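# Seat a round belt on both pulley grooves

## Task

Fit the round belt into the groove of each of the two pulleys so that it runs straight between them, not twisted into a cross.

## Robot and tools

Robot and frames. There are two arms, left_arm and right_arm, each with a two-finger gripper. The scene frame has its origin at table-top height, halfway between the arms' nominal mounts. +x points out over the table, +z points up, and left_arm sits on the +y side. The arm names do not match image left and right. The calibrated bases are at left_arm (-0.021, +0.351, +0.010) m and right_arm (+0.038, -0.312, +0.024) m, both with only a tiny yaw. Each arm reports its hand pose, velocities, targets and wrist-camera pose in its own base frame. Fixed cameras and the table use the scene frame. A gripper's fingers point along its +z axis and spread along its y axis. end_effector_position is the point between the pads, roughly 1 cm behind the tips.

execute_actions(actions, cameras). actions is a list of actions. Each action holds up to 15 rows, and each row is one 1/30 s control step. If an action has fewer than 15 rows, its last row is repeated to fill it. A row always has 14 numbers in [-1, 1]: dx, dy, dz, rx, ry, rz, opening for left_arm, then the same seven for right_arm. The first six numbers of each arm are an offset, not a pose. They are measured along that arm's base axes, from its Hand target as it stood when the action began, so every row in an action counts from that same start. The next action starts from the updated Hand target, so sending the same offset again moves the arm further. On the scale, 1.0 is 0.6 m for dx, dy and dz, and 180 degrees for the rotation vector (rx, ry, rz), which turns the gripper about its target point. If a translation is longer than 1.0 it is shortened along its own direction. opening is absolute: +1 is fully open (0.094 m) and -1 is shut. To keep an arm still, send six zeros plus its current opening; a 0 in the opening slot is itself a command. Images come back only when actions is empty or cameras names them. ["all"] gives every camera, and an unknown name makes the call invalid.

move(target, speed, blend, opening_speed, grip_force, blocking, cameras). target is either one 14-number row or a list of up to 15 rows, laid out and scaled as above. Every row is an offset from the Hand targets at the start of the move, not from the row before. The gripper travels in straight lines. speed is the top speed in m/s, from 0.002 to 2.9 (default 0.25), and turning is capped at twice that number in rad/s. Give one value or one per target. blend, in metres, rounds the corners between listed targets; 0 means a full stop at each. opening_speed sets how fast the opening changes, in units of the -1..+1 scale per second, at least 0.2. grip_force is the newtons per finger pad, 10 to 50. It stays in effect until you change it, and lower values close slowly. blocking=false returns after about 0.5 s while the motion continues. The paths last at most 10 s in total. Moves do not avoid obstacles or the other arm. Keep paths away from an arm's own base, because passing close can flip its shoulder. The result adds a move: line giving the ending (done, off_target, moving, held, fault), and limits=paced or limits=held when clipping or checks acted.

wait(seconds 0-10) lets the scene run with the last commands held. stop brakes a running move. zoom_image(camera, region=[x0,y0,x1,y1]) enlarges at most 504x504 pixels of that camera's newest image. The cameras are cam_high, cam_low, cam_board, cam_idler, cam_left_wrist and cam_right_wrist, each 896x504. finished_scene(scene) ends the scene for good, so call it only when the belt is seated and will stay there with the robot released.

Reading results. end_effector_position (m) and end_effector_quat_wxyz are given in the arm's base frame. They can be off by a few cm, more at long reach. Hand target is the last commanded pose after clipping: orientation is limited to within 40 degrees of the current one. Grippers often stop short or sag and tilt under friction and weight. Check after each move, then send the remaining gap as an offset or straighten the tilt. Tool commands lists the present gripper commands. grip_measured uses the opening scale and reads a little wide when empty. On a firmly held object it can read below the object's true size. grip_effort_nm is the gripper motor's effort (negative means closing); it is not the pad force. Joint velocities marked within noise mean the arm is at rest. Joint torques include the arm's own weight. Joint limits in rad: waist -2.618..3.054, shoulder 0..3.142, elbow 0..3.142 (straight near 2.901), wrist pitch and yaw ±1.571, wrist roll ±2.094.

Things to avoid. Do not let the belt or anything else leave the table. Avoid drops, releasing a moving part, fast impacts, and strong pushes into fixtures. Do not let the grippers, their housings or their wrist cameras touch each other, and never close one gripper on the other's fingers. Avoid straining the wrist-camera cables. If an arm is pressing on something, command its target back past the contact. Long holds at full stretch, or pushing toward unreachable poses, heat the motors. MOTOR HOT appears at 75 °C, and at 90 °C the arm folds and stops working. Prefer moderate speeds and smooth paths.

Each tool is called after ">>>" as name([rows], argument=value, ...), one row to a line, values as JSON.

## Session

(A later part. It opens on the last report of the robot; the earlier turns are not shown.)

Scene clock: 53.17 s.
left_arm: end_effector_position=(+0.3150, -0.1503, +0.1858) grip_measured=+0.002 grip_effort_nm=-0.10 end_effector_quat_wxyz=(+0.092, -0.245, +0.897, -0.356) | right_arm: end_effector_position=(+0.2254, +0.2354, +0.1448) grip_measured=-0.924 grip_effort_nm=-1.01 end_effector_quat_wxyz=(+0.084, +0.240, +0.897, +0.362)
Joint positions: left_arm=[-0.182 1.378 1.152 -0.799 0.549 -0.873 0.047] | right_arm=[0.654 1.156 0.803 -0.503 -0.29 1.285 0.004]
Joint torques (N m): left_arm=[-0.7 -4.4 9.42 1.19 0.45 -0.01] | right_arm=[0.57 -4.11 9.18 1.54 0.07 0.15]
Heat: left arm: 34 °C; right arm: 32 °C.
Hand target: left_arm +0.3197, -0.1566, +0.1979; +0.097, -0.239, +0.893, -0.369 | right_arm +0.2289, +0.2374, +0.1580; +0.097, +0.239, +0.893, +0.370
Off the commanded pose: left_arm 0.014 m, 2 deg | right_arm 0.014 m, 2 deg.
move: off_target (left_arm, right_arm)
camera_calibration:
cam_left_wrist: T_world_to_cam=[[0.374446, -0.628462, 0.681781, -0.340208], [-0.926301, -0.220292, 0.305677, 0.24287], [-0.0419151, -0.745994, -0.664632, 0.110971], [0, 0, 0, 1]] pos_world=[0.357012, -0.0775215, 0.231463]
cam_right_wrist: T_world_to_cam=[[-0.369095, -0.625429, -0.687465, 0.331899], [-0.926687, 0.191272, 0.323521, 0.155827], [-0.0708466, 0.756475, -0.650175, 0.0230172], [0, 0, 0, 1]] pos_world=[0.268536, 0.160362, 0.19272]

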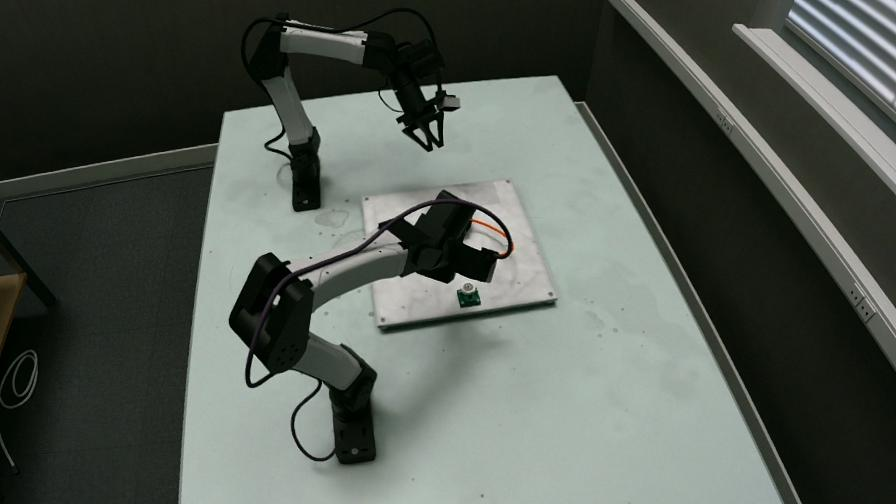

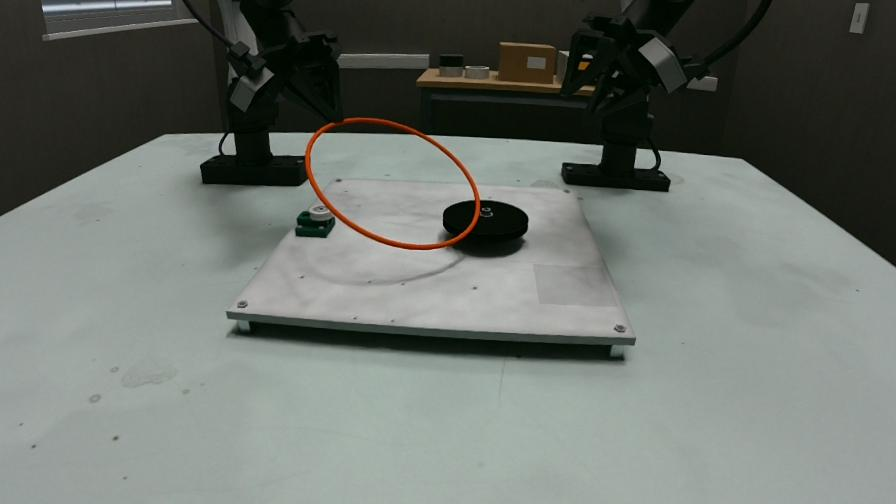

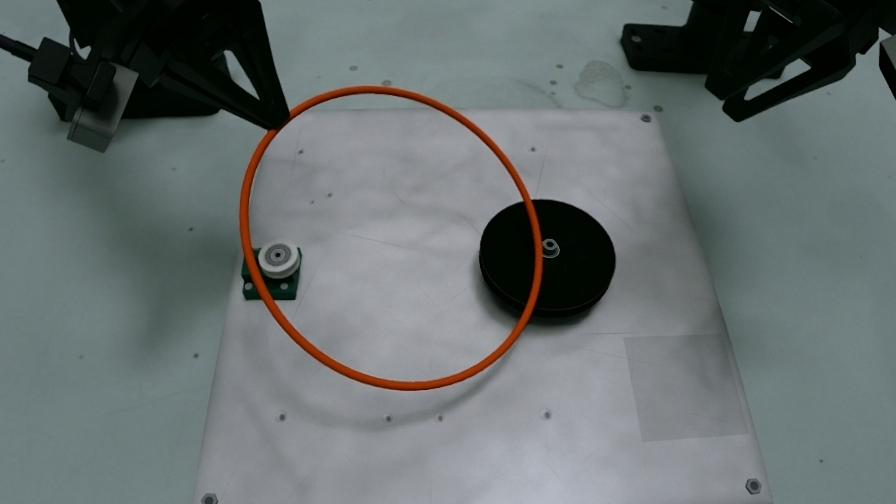

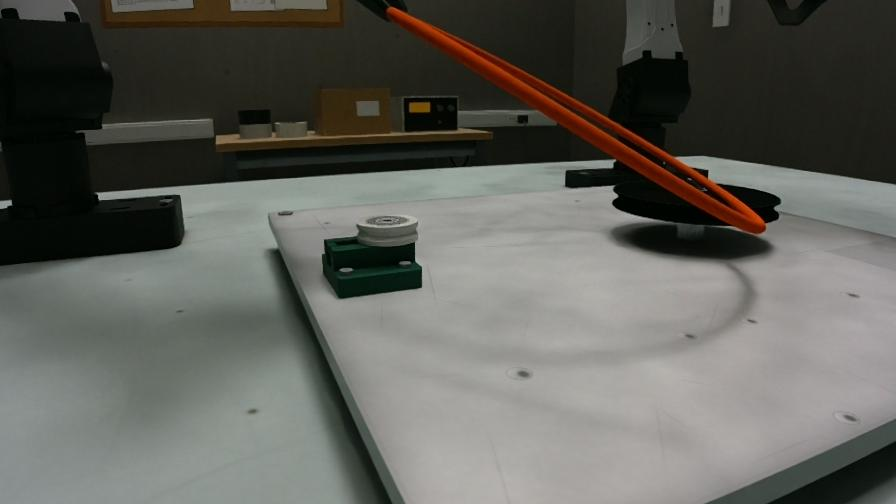

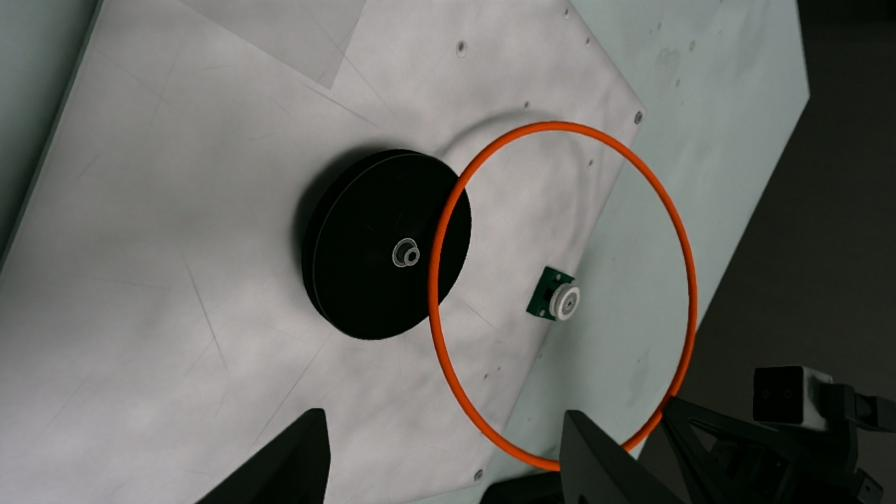

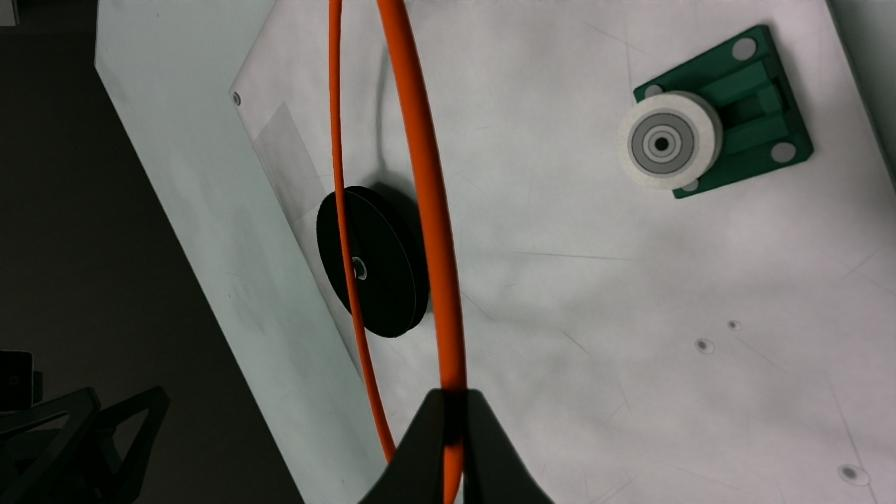

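>>> move(target=[0,0,0,0,0,0,0,0.0,0.02,0.09,0,0,0,-0.97], speed=0.1, cameras=["cam_low","cam_idler","cam_board","cam_left_wrist","cam_right_wrist"])

Scene clock: 55.10 s.
left_arm: end_effector_position=(+0.3150, -0.1503, +0.1858) grip_measured=+0.002 grip_effort_nm=-0.10 end_effector_quat_wxyz=(+0.092, -0.245, +0.897, -0.356) | right_arm: end_effector_position=(+0.2257, +0.2473, +0.2045) grip_measured=-0.924 grip_effort_nm=-1.01 end_effector_quat_wxyz=(+0.090, +0.236, +0.895, +0.368)
Joint positions: left_arm=[-0.182 1.378 1.152 -0.799 0.549 -0.873 0.047] | right_arm=[0.698 1.171 1.036 -0.694 -0.259 1.315 0.004]
Joint torques (N m): left_arm=[-0.69 -4.38 9.42 1.19 0.44 -0.01] | right_arm=[0.53 -2.54 9.28 1.61 0.14 0.16]
Heat: left arm: 34 °C; right arm: 33 °C.
Hand target: left_arm +0.3197, -0.1566, +0.1979; +0.097, -0.239, +0.893, -0.369 | right_arm +0.2288, +0.2494, +0.2120; +0.097, +0.239, +0.893, +0.370
Off the commanded pose: left_arm 0.014 m, 2 deg | right_arm 0.008 m, 1 deg.
move: off_target (left_arm)
camera_calibration:
cam_left_wrist: T_world_to_cam=[[0.374446, -0.628462, 0.681781, -0.340208], [-0.926301, -0.220292, 0.305677, 0.24287], [-0.0419151, -0.745994, -0.664632, 0.110971], [0, 0, 0, 1]] pos_world=[0.357012, -0.0775215, 0.231463]
cam_right_wrist: T_world_to_cam=[[-0.356324, -0.619581, -0.699395, 0.378677], [-0.932345, 0.18661, 0.309693, 0.139689], [-0.0613659, 0.762428, -0.644157, 0.0478819], [0, 0, 0, 1]] pos_world=[0.268108, 0.172047, 0.252427]
Images, in order (width x height): cam_low 896x504, cam_board 896x504, cam_idler 896x504, cam_left_wrist 896x504, cam_right_wrist 896x504.

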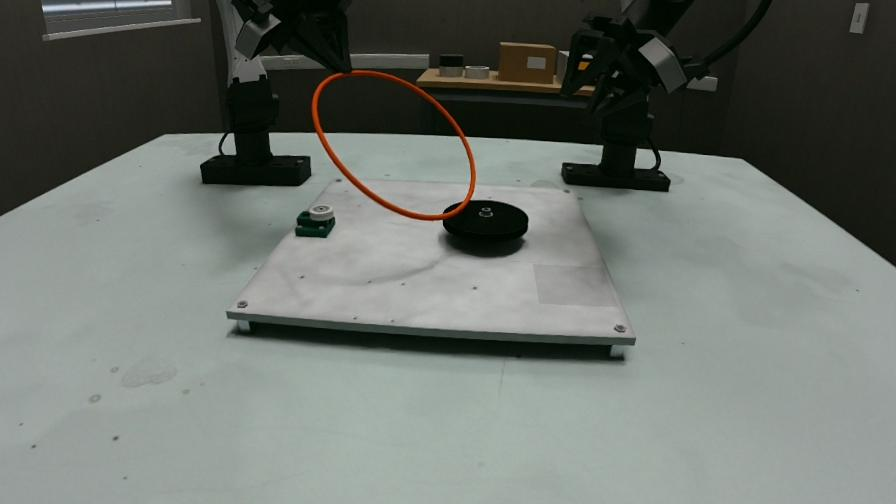

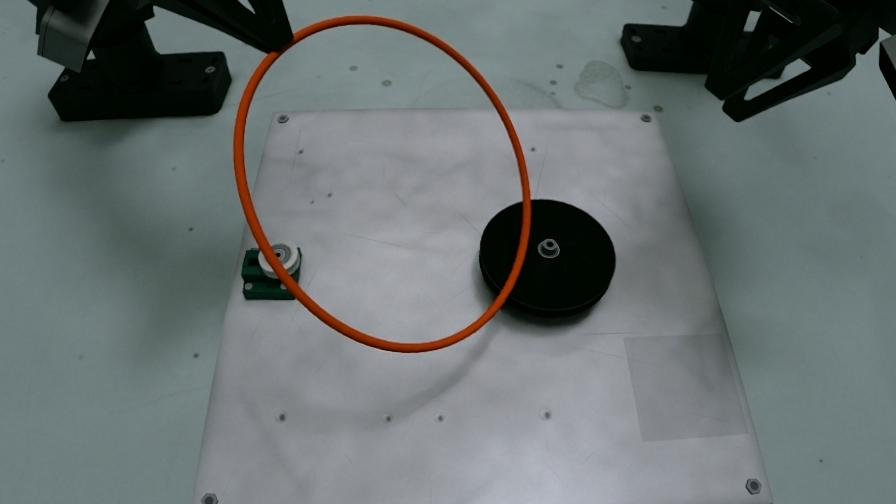

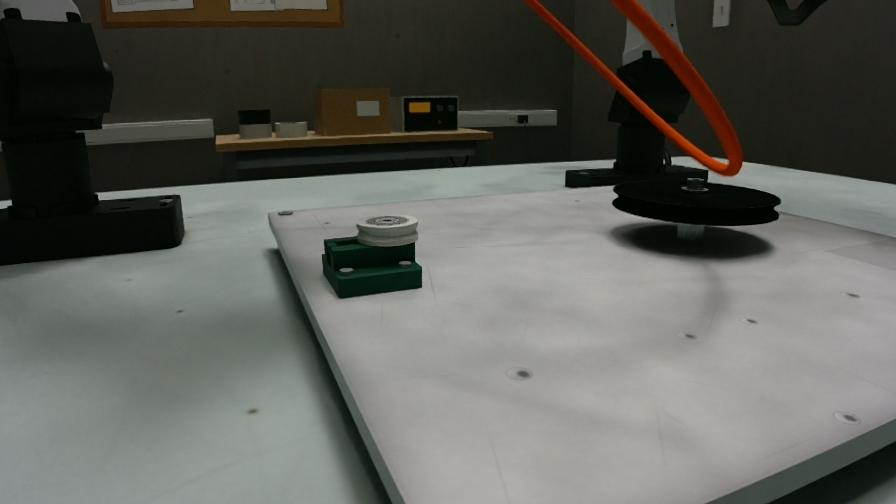

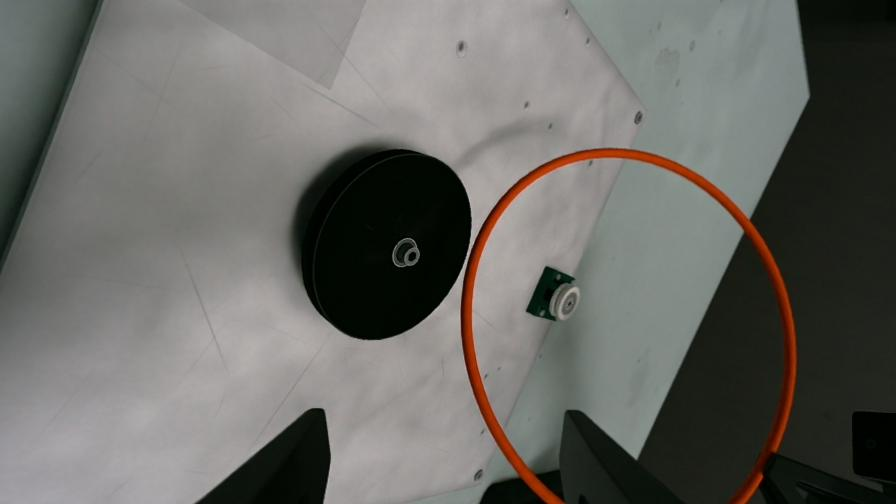

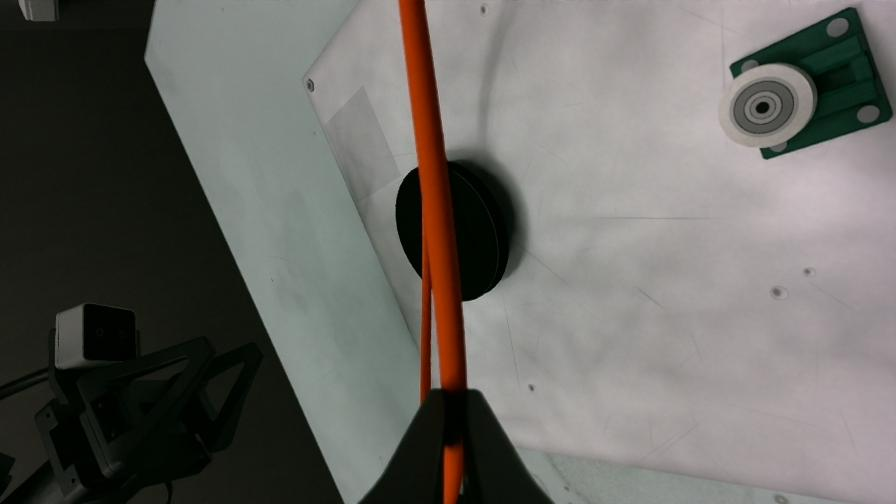

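>>> move(target=[-0.031,-0.14,-0.085,0,0,-0.139,-0.2,0,0,0,0,0,0,-0.97], cameras=["cam_low","cam_board","cam_left_wrist"])

Scene clock: 59.03 s.
left_arm: end_effector_position=(+0.2921, -0.2325, +0.1336) grip_measured=-0.198 grip_effort_nm=-0.10 end_effector_quat_wxyz=(-0.002, -0.058, +0.929, -0.366) | right_arm: end_effector_position=(+0.2256, +0.2472, +0.2044) grip_measured=-0.924 grip_effort_nm=-1.01 end_effector_quat_wxyz=(+0.090, +0.236, +0.895, +0.368)
Joint positions: left_arm=[-0.381 1.618 1.189 -0.767 0.664 -0.637 0.038] | right_arm=[0.698 1.171 1.036 -0.694 -0.259 1.315 0.004]
Joint torques (N m): left_arm=[-0.35 -5.98 9.54 1.04 0.55 0.29] | right_arm=[0.42 -2.45 9.31 1.59 0.12 0.16]
Heat: left arm: 34 °C; right arm: 34 °C.
Hand target: left_arm +0.3011, -0.2407, +0.1470; +0.015, -0.040, +0.923, -0.381 | right_arm +0.2289, +0.2494, +0.2120; +0.097, +0.239, +0.893, +0.370
Off the commanded pose: left_arm 0.018 m, 3 deg | right_arm 0.009 m, 1 deg.
move: off_target (left_arm)
camera_calibration:
cam_left_wrist: T_world_to_cam=[[0.108419, -0.728082, 0.676862, -0.292513], [-0.922822, 0.17947, 0.340868, 0.306769], [-0.369656, -0.661579, -0.652432, 0.127736], [0, 0, 0, 1]] pos_world=[0.362026, -0.183522, 0.176763]
Images, in order (width x height): cam_low 896x504, cam_board 896x504, cam_left_wrist 896x504.

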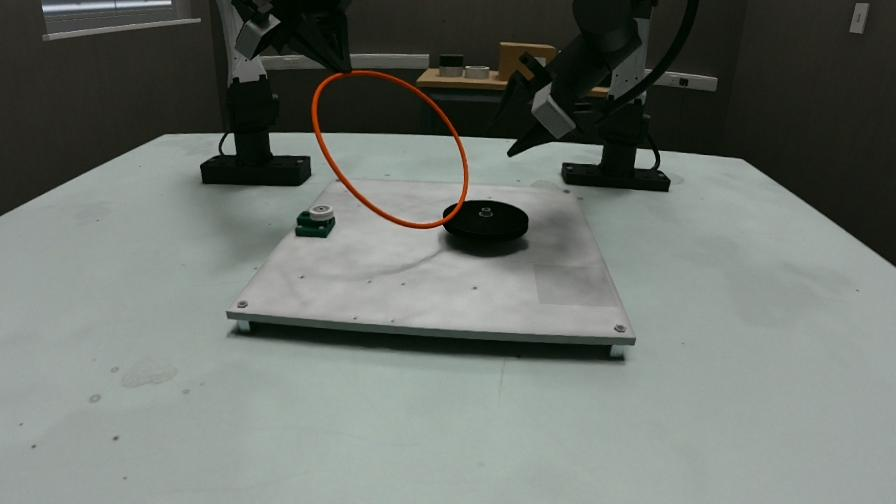

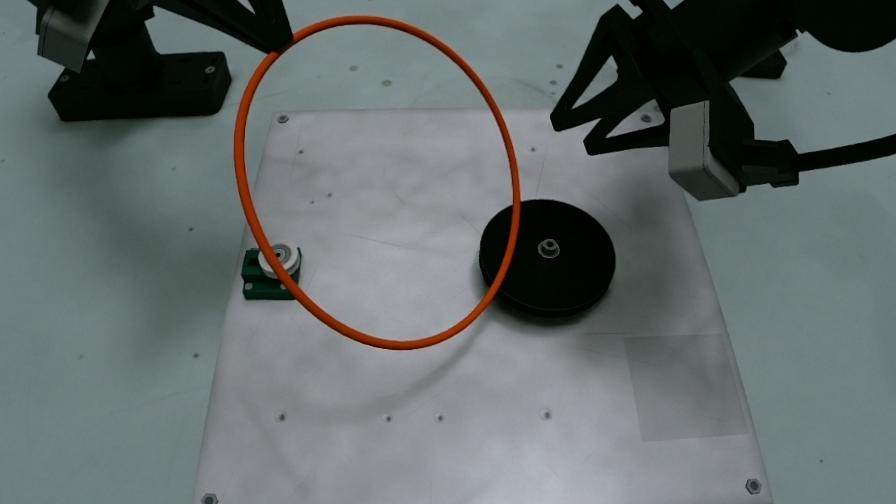

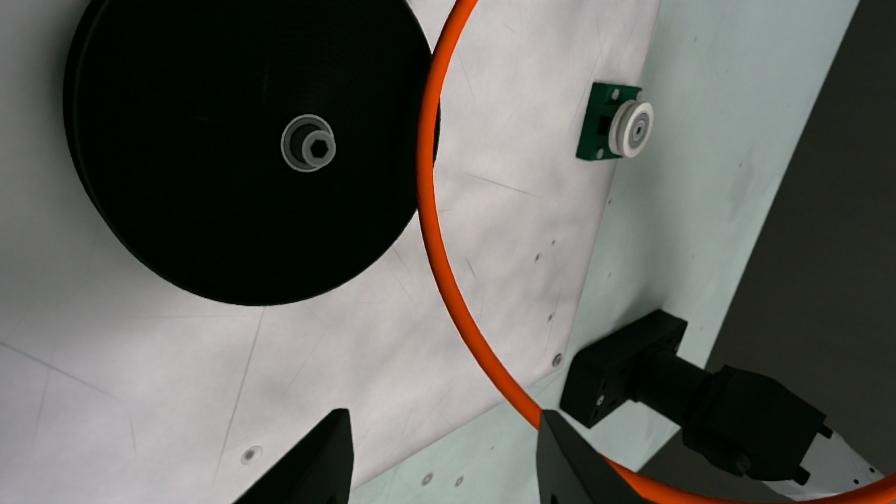

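>>> move(target=[0.0217,-0.074,-0.089,0,0,0,-0.3,0,0,0,0,0,0,-0.97], speed=0.1, cameras=["cam_low","cam_board","cam_left_wrist"])

Scene clock: 61.53 s.
left_arm: end_effector_position=(+0.3131, -0.2838, +0.0971) grip_measured=-0.298 grip_effort_nm=-0.10 end_effector_quat_wxyz=(+0.010, -0.037, +0.923, -0.384) | right_arm: end_effector_position=(+0.2257, +0.2472, +0.2043) grip_measured=-0.924 grip_effort_nm=-1.01 end_effector_quat_wxyz=(+0.091, +0.236, +0.895, +0.368)
Joint positions: left_arm=[-0.485 1.774 1.182 -0.493 0.648 -0.732 0.033] | right_arm=[0.698 1.171 1.036 -0.694 -0.259 1.315 0.004]
Joint torques (N m): left_arm=[-0.44 -7.28 5.44 1.27 0.18 0.01] | right_arm=[0.39 -2.39 9.07 1.61 0.14 0.16]
Heat: left arm: 35 °C; right arm: 34 °C.
Hand target: left_arm +0.3142, -0.2850, +0.0935; +0.015, -0.040, +0.923, -0.381 | right_arm +0.2289, +0.2494, +0.2120; +0.097, +0.239, +0.893, +0.370
Off the commanded pose: left_arm 0.004 m, 1 deg | right_arm 0.009 m, 1 deg.
move: done
camera_calibration:
cam_left_wrist: T_world_to_cam=[[0.0601135, -0.704737, 0.706918, -0.288549], [-0.929898, 0.217914, 0.296317, 0.365206], [-0.362873, -0.675174, -0.642233, 0.0707622], [0, 0, 0, 1]] pos_world=[0.382628, -0.235158, 0.14121]
Images, in order (width x height): cam_low 896x504, cam_board 896x504, cam_left_wrist 896x504.

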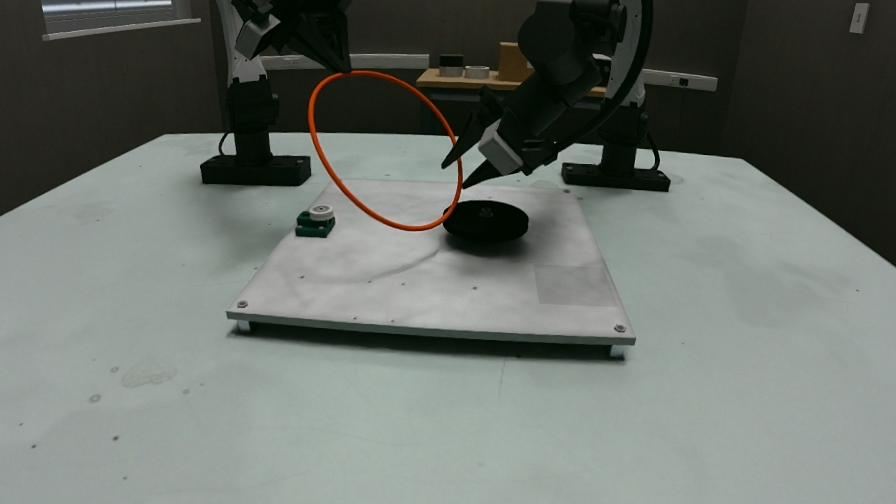

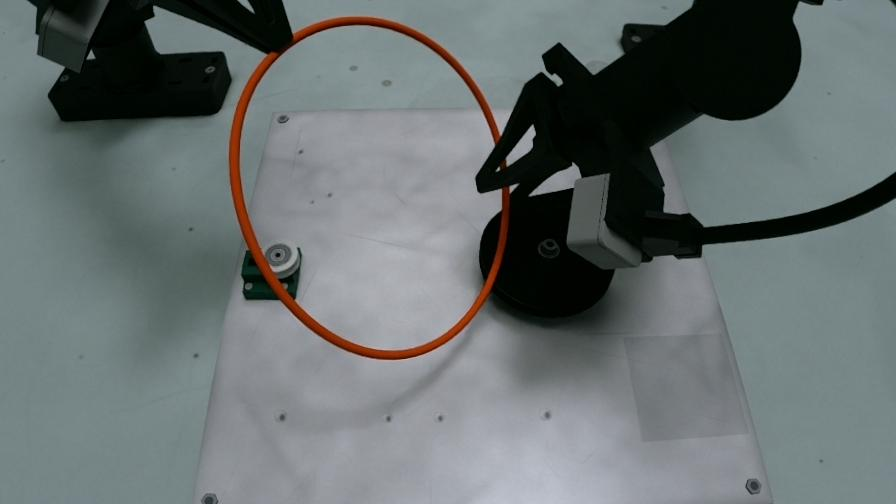

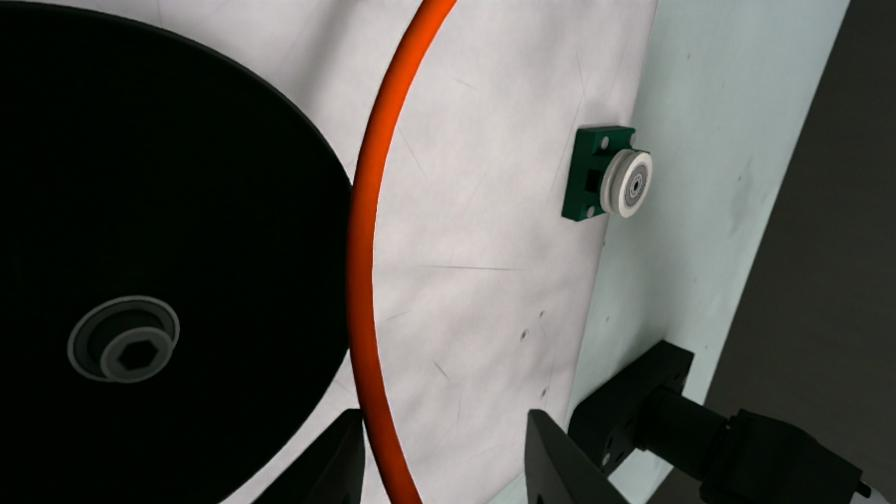

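>>> move([
  [0,0.011,-0.011,0,0,0,-0.3,0,0,0,0,0,0,-0.97],
  [0,0.011,-0.011,0,0,0,-0.97,0,0,0,0,0,0,-0.97],
], speed=0.05, opening_speed=0.4, cameras=["cam_low","cam_board","cam_left_wrist"])

Scene clock: 65.07 s.
left_arm: end_effector_position=(+0.3109, -0.2814, +0.0907) grip_measured=-0.920 grip_effort_nm=-0.98 end_effector_quat_wxyz=(+0.009, -0.040, +0.923, -0.383) | right_arm: end_effector_position=(+0.2255, +0.2472, +0.2043) grip_measured=-0.924 grip_effort_nm=-1.01 end_effector_quat_wxyz=(+0.090, +0.236, +0.895, +0.368)
Joint positions: left_arm=[-0.482 1.774 1.157 -0.474 0.648 -0.732 0.004] | right_arm=[0.698 1.171 1.036 -0.695 -0.259 1.315 0.004]
Joint torques (N m): left_arm=[0.91 -7.21 5.29 1.23 0.27 0.23] | right_arm=[0.34 -2.44 9.01 1.63 0.12 0.16]
Heat: left arm: 35 °C; right arm: 35 °C.
Hand target: left_arm +0.3142, -0.2785, +0.0870; +0.015, -0.040, +0.923, -0.381 | right_arm +0.2289, +0.2493, +0.2120; +0.097, +0.239, +0.893, +0.370
Off the commanded pose: left_arm 0.006 m, 1 deg | right_arm 0.009 m, 1 deg.
move: done
camera_calibration:
cam_left_wrist: T_world_to_cam=[[0.0660015, -0.70639, 0.704739, -0.284323], [-0.928912, 0.214413, 0.301911, 0.362721], [-0.364372, -0.674567, -0.642022, 0.0681317], [0, 0, 0, 1]] pos_world=[0.380527, -0.232655, 0.134606]
Images, in order (width x height): cam_low 896x504, cam_board 896x504, cam_left_wrist 896x504.

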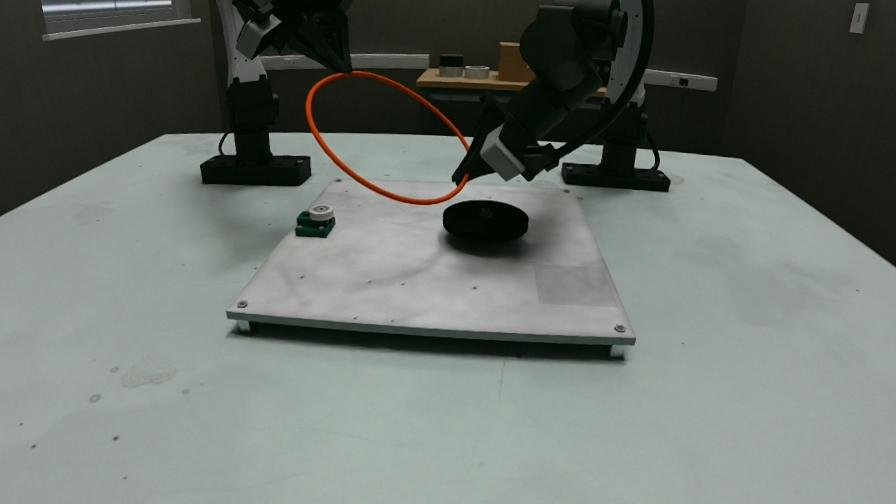

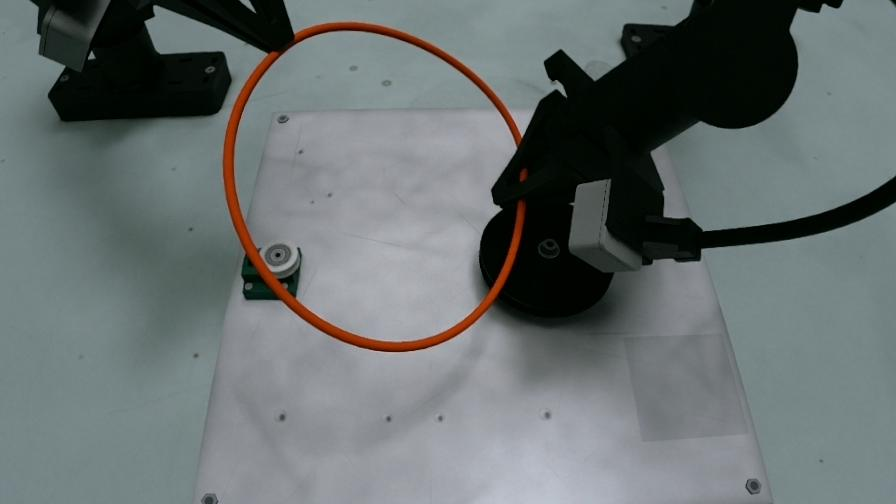

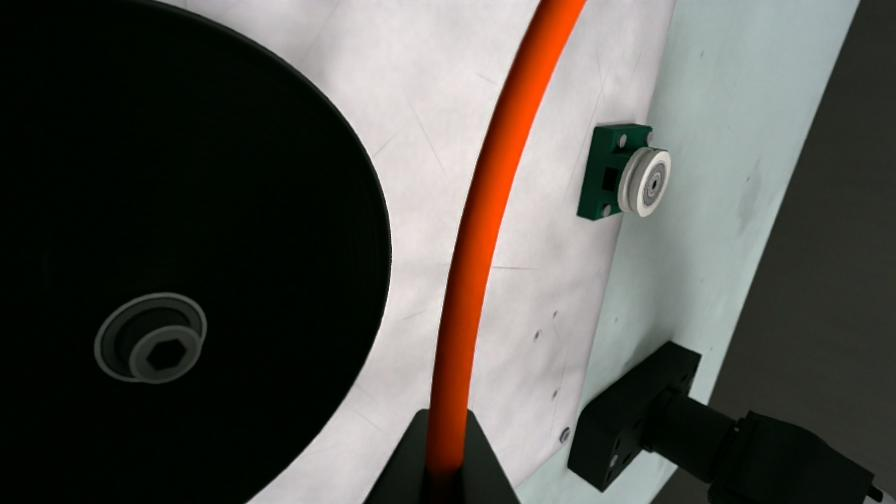

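>>> move(target=[0,0,0.2,0,0,0,-0.97,0,0,0,0,0,0,-0.97], speed=0.1)

>>> move([
  [0,0,0,0,0,0,-0.97,0,0,0,0,0,0,-0.3],
  [0,0,0,0,0,0,-0.97,-0.03,-0.051,0.06,0,0,0,-0.3],
], speed=0.1, opening_speed=0.4, cameras=["all"])

Scene clock: 68.30 s.
left_arm: end_effector_position=(+0.3075, -0.2792, +0.1820) grip_measured=-0.921 grip_effort_nm=-1.01 end_effector_quat_wxyz=(-0.017, -0.051, +0.929, -0.367) | right_arm: end_effector_position=(+0.2255, +0.2472, +0.2042) grip_measured=-0.924 grip_effort_nm=-1.01 end_effector_quat_wxyz=(+0.090, +0.237, +0.895, +0.367)
Joint positions: left_arm=[-0.482 1.737 1.508 -0.926 0.647 -0.732 0.004] | right_arm=[0.698 1.171 1.036 -0.695 -0.259 1.315 0.004]
Joint torques (N m): left_arm=[0.81 -10.18 9.58 0.95 0.28 0.22] | right_arm=[0.23 -2.58 9.13 1.62 0.12 0.12]
Heat: left arm: 35 °C; right arm: 35 °C.
Hand target: left_arm +0.3141, -0.2785, +0.2069; +0.015, -0.040, +0.923, -0.381 | right_arm +0.2289, +0.2493, +0.2120; +0.097, +0.239, +0.893, +0.370
Off the commanded pose: left_arm 0.026 m, 4 deg | right_arm 0.009 m, 1 deg.
move: off_target (left_arm)

Scene clock: 71.43 s.
left_arm: end_effector_position=(+0.3073, -0.2792, +0.1819) grip_measured=-0.921 grip_effort_nm=-1.01 end_effector_quat_wxyz=(-0.017, -0.051, +0.929, -0.367) | right_arm: end_effector_position=(+0.2114, +0.2189, +0.2369) grip_measured=-0.302 grip_effort_nm=0.11 end_effector_quat_wxyz=(+0.095, +0.244, +0.896, +0.360)
Joint positions: left_arm=[-0.482 1.737 1.508 -0.926 0.647 -0.732 0.004] | right_arm=[0.649 1.094 1.136 -0.892 -0.271 1.284 0.033]
Joint torques (N m): left_arm=[0.81 -10.18 9.59 0.95 0.28 0.22] | right_arm=[-0.99 -2.93 9.02 1.51 -0.16 -0.04]
Heat: left arm: 36 °C; right arm: 36 °C.
Hand target: left_arm +0.3141, -0.2785, +0.2069; +0.015, -0.040, +0.924, -0.381 | right_arm +0.2108, +0.2188, +0.2480; +0.097, +0.239, +0.893, +0.370
Off the commanded pose: left_arm 0.026 m, 4 deg | right_arm 0.011 m, 1 deg.
move: off_target (left_arm, right_arm)
camera_calibration:
cam_left_wrist: T_world_to_cam=[[0.105708, -0.727639, 0.677767, -0.360039], [-0.910361, 0.203416, 0.360368, 0.312041], [-0.400086, -0.655106, -0.640911, 0.143074], [0, 0, 0, 1]] pos_world=[0.379371, -0.231724, 0.223271]
cam_right_wrist: T_world_to_cam=[[-0.369554, -0.624291, -0.688252, 0.37977], [-0.927925, 0.209014, 0.308656, 0.11613], [-0.048837, 0.752711, -0.656537, 0.0920051], [0, 0, 0, 1]] pos_world=[0.252599, 0.143561, 0.285938]

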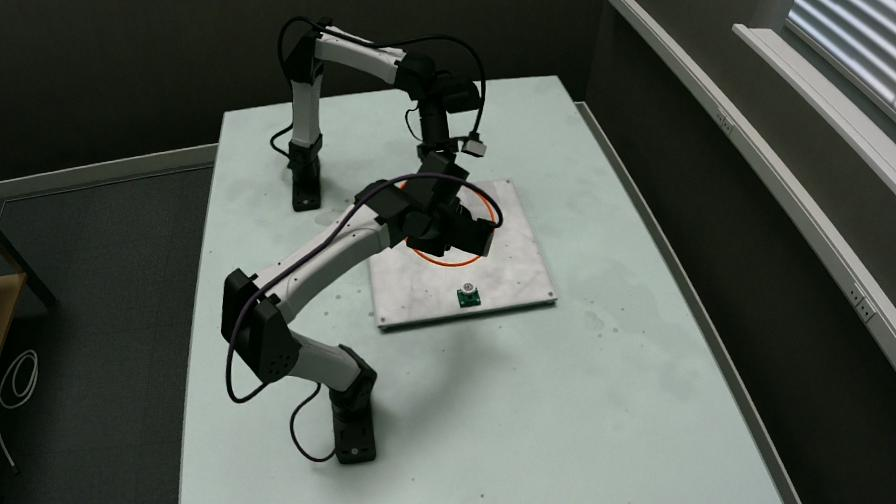

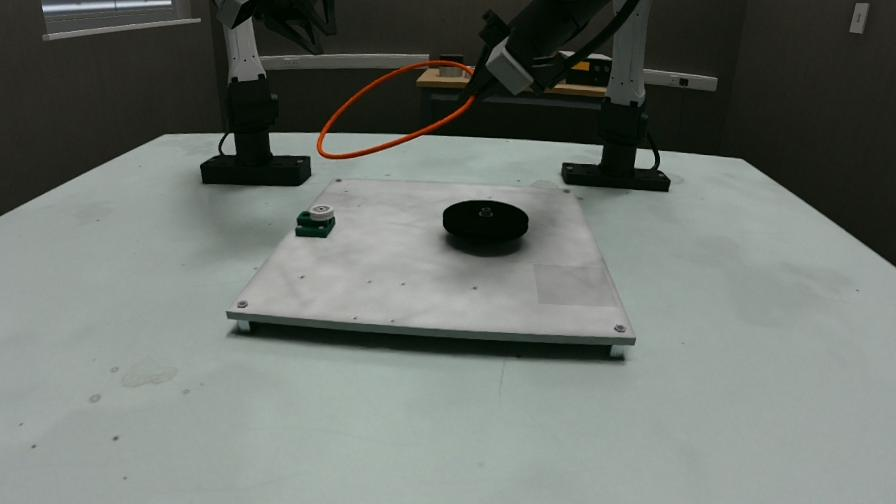

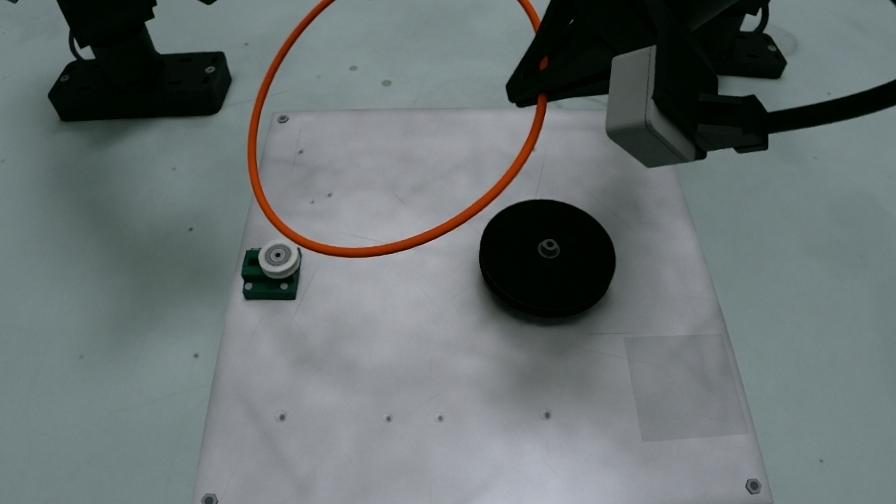

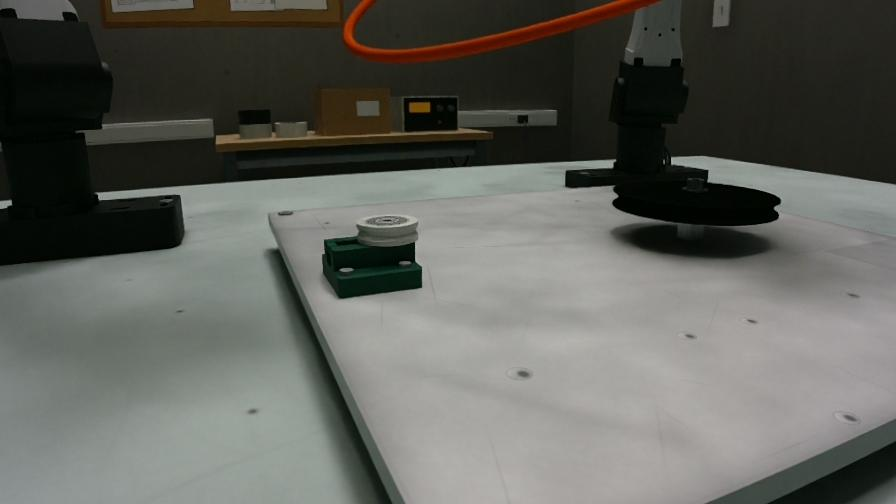

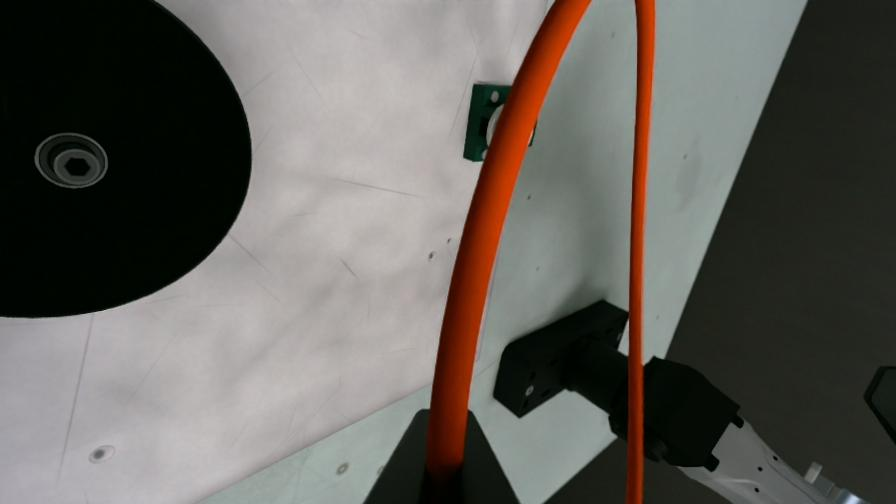

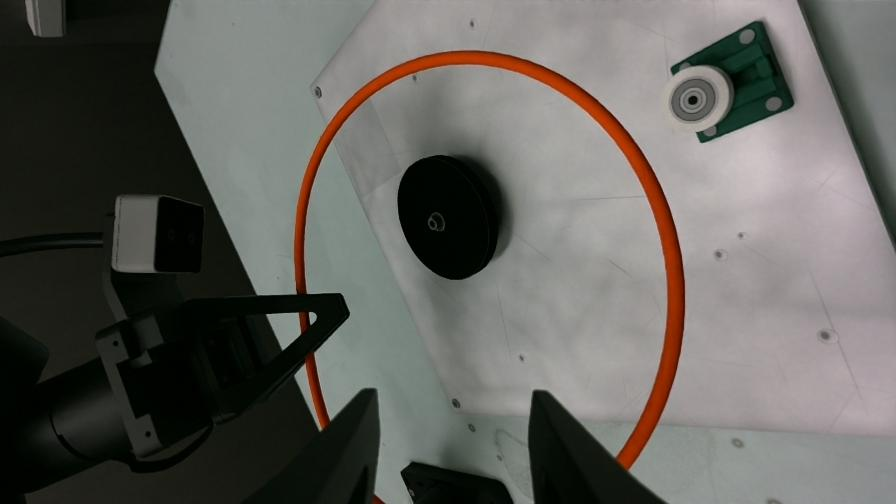

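>>> move([
  [0,0,0,0,0,0,-0.97,-0.017,-0.12,0,0,0,0.07,-0.2],
  [0,0,0,0,0,0,-0.97,-0.017,-0.09,-0.182,0,0,0.139,-0.2],
], blend=[0.02,0], cameras=["cam_low","cam_board","cam_idler","cam_right_wrist"])

Scene clock: 75.30 s.
left_arm: end_effector_position=(+0.3073, -0.2792, +0.1819) grip_measured=-0.921 grip_effort_nm=-1.01 end_effector_quat_wxyz=(-0.017, -0.051, +0.929, -0.367) | right_arm: end_effector_position=(+0.2016, +0.1613, +0.1400) grip_measured=-0.202 grip_effort_nm=0.11 end_effector_quat_wxyz=(+0.017, +0.048, +0.925, +0.375)
Joint positions: left_arm=[-0.482 1.737 1.508 -0.926 0.647 -0.732 0.004] | right_arm=[0.212 1.19 0.86 -0.953 -0.725 0.425 0.038]
Joint torques (N m): left_arm=[0.81 -10.18 9.59 0.95 0.28 0.22] | right_arm=[0.35 -2.32 5.71 1.05 -0.59 -0.01]
Heat: left arm: 36 °C; right arm: 36 °C.
Hand target: left_arm +0.3141, -0.2785, +0.2069; +0.015, -0.040, +0.924, -0.381 | right_arm +0.2006, +0.1648, +0.1388; +0.015, +0.040, +0.923, +0.382
Off the commanded pose: left_arm 0.026 m, 4 deg | right_arm 0.004 m, 1 deg.
move: off_target (left_arm)
camera_calibration:
cam_right_wrist: T_world_to_cam=[[-0.0755095, -0.715726, -0.694287, 0.229844], [-0.931835, -0.197194, 0.304628, 0.215865], [-0.354939, 0.669963, -0.652049, 0.145722], [0, 0, 0, 1]] pos_world=[0.270229, 0.109444, 0.188838]
Images, in order (width x height): cam_low 896x504, cam_board 896x504, cam_idler 896x504, cam_right_wrist 896x504.

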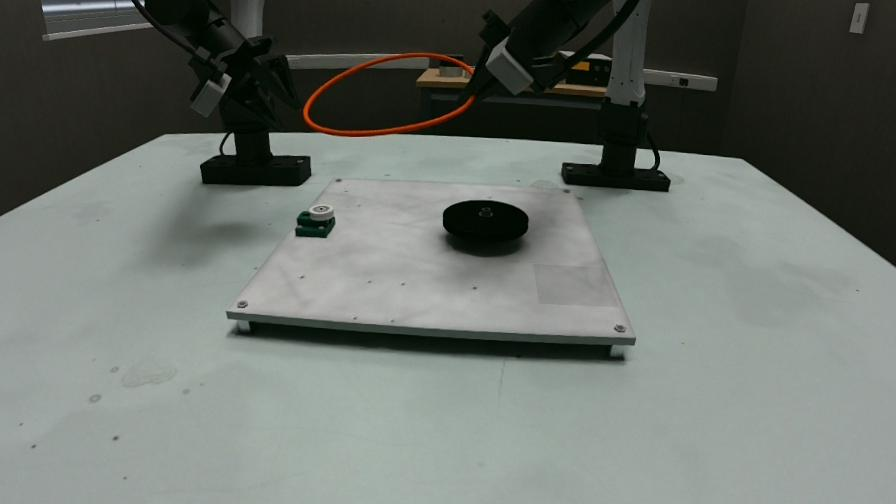

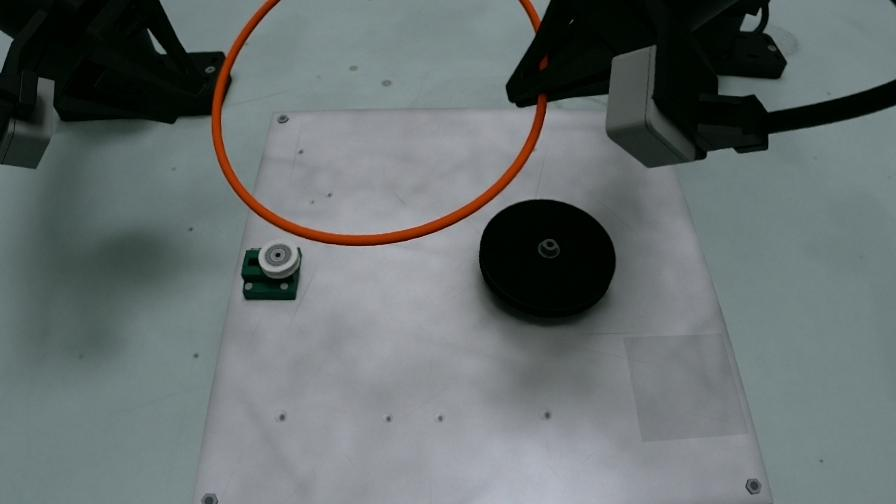

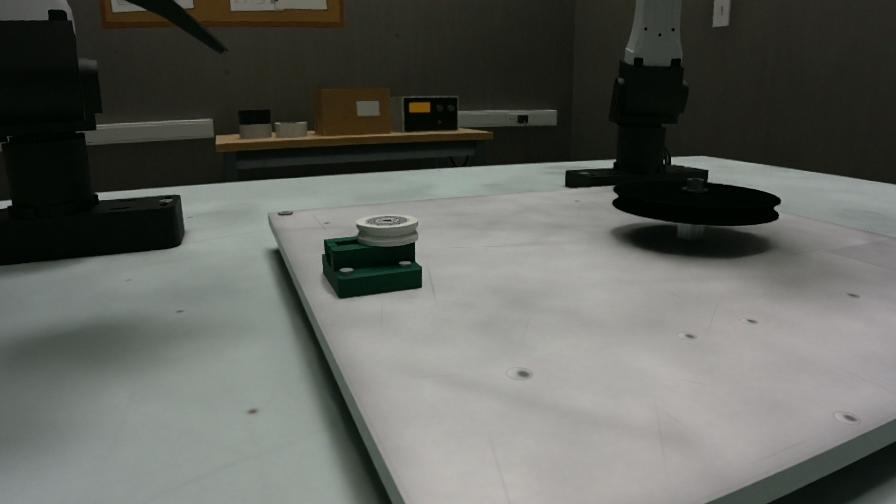

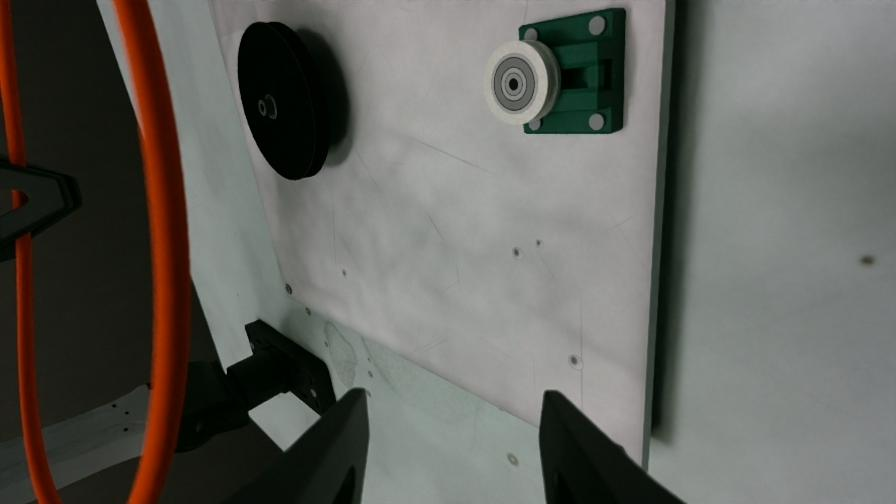

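>>> move(target=[0,0,0,0,0,0,-0.97,0.065,-0.01,0.115,0,0,0,-0.2], speed=0.15, cameras=["cam_low","cam_right_wrist"])

Scene clock: 77.73 s.
left_arm: end_effector_position=(+0.3073, -0.2792, +0.1819) grip_measured=-0.921 grip_effort_nm=-1.01 end_effector_quat_wxyz=(-0.017, -0.051, +0.929, -0.367) | right_arm: end_effector_position=(+0.2365, +0.1580, +0.2011) grip_measured=-0.202 grip_effort_nm=0.11 end_effector_quat_wxyz=(+0.013, +0.043, +0.926, +0.375)
Joint positions: left_arm=[-0.482 1.737 1.508 -0.926 0.647 -0.732 0.004] | right_arm=[0.163 1.351 1.218 -1.209 -0.741 0.345 0.038]
Joint torques (N m): left_arm=[0.83 -10.18 9.59 0.95 0.28 0.22] | right_arm=[-0.9 -3.08 8.32 0.62 -0.52 -0.02]
Heat: left arm: 37 °C; right arm: 36 °C.
Hand target: left_arm +0.3141, -0.2785, +0.2069; +0.015, -0.040, +0.924, -0.381 | right_arm +0.2396, +0.1588, +0.2078; +0.015, +0.040, +0.923, +0.382
Off the commanded pose: left_arm 0.026 m, 4 deg | right_arm 0.007 m, 1 deg.
move: off_target (left_arm)
camera_calibration:
cam_right_wrist: T_world_to_cam=[[-0.0686666, -0.717407, -0.693262, 0.271023], [-0.92772, -0.209651, 0.308841, 0.229259], [-0.366908, 0.66436, -0.651156, 0.203711], [0, 0, 0, 1]] pos_world=[0.306041, 0.10716, 0.249733]
Images, in order (width x height): cam_low 896x504, cam_right_wrist 896x504.

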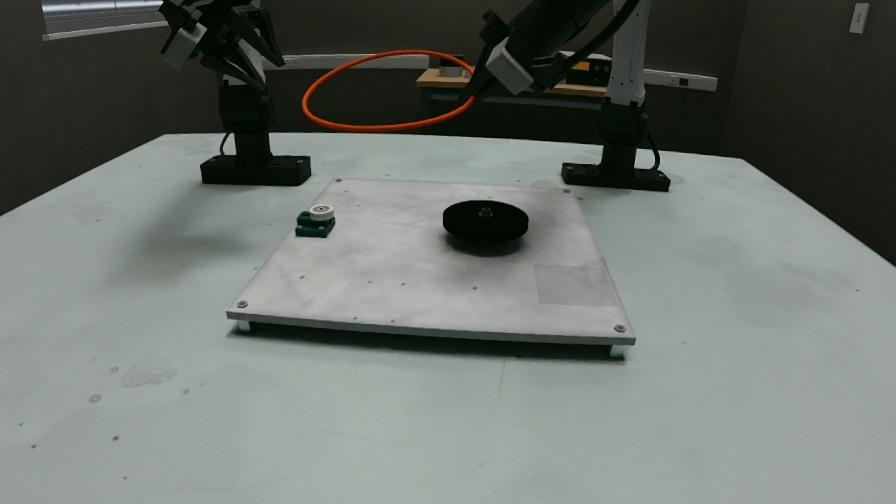

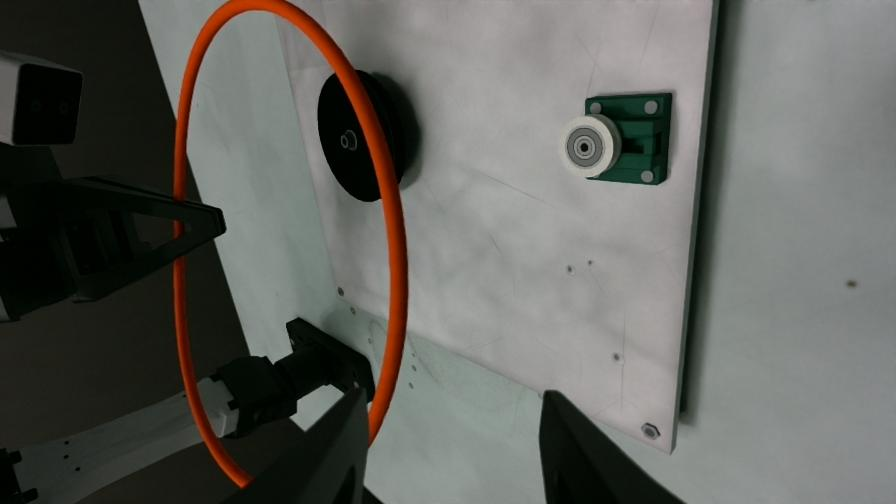

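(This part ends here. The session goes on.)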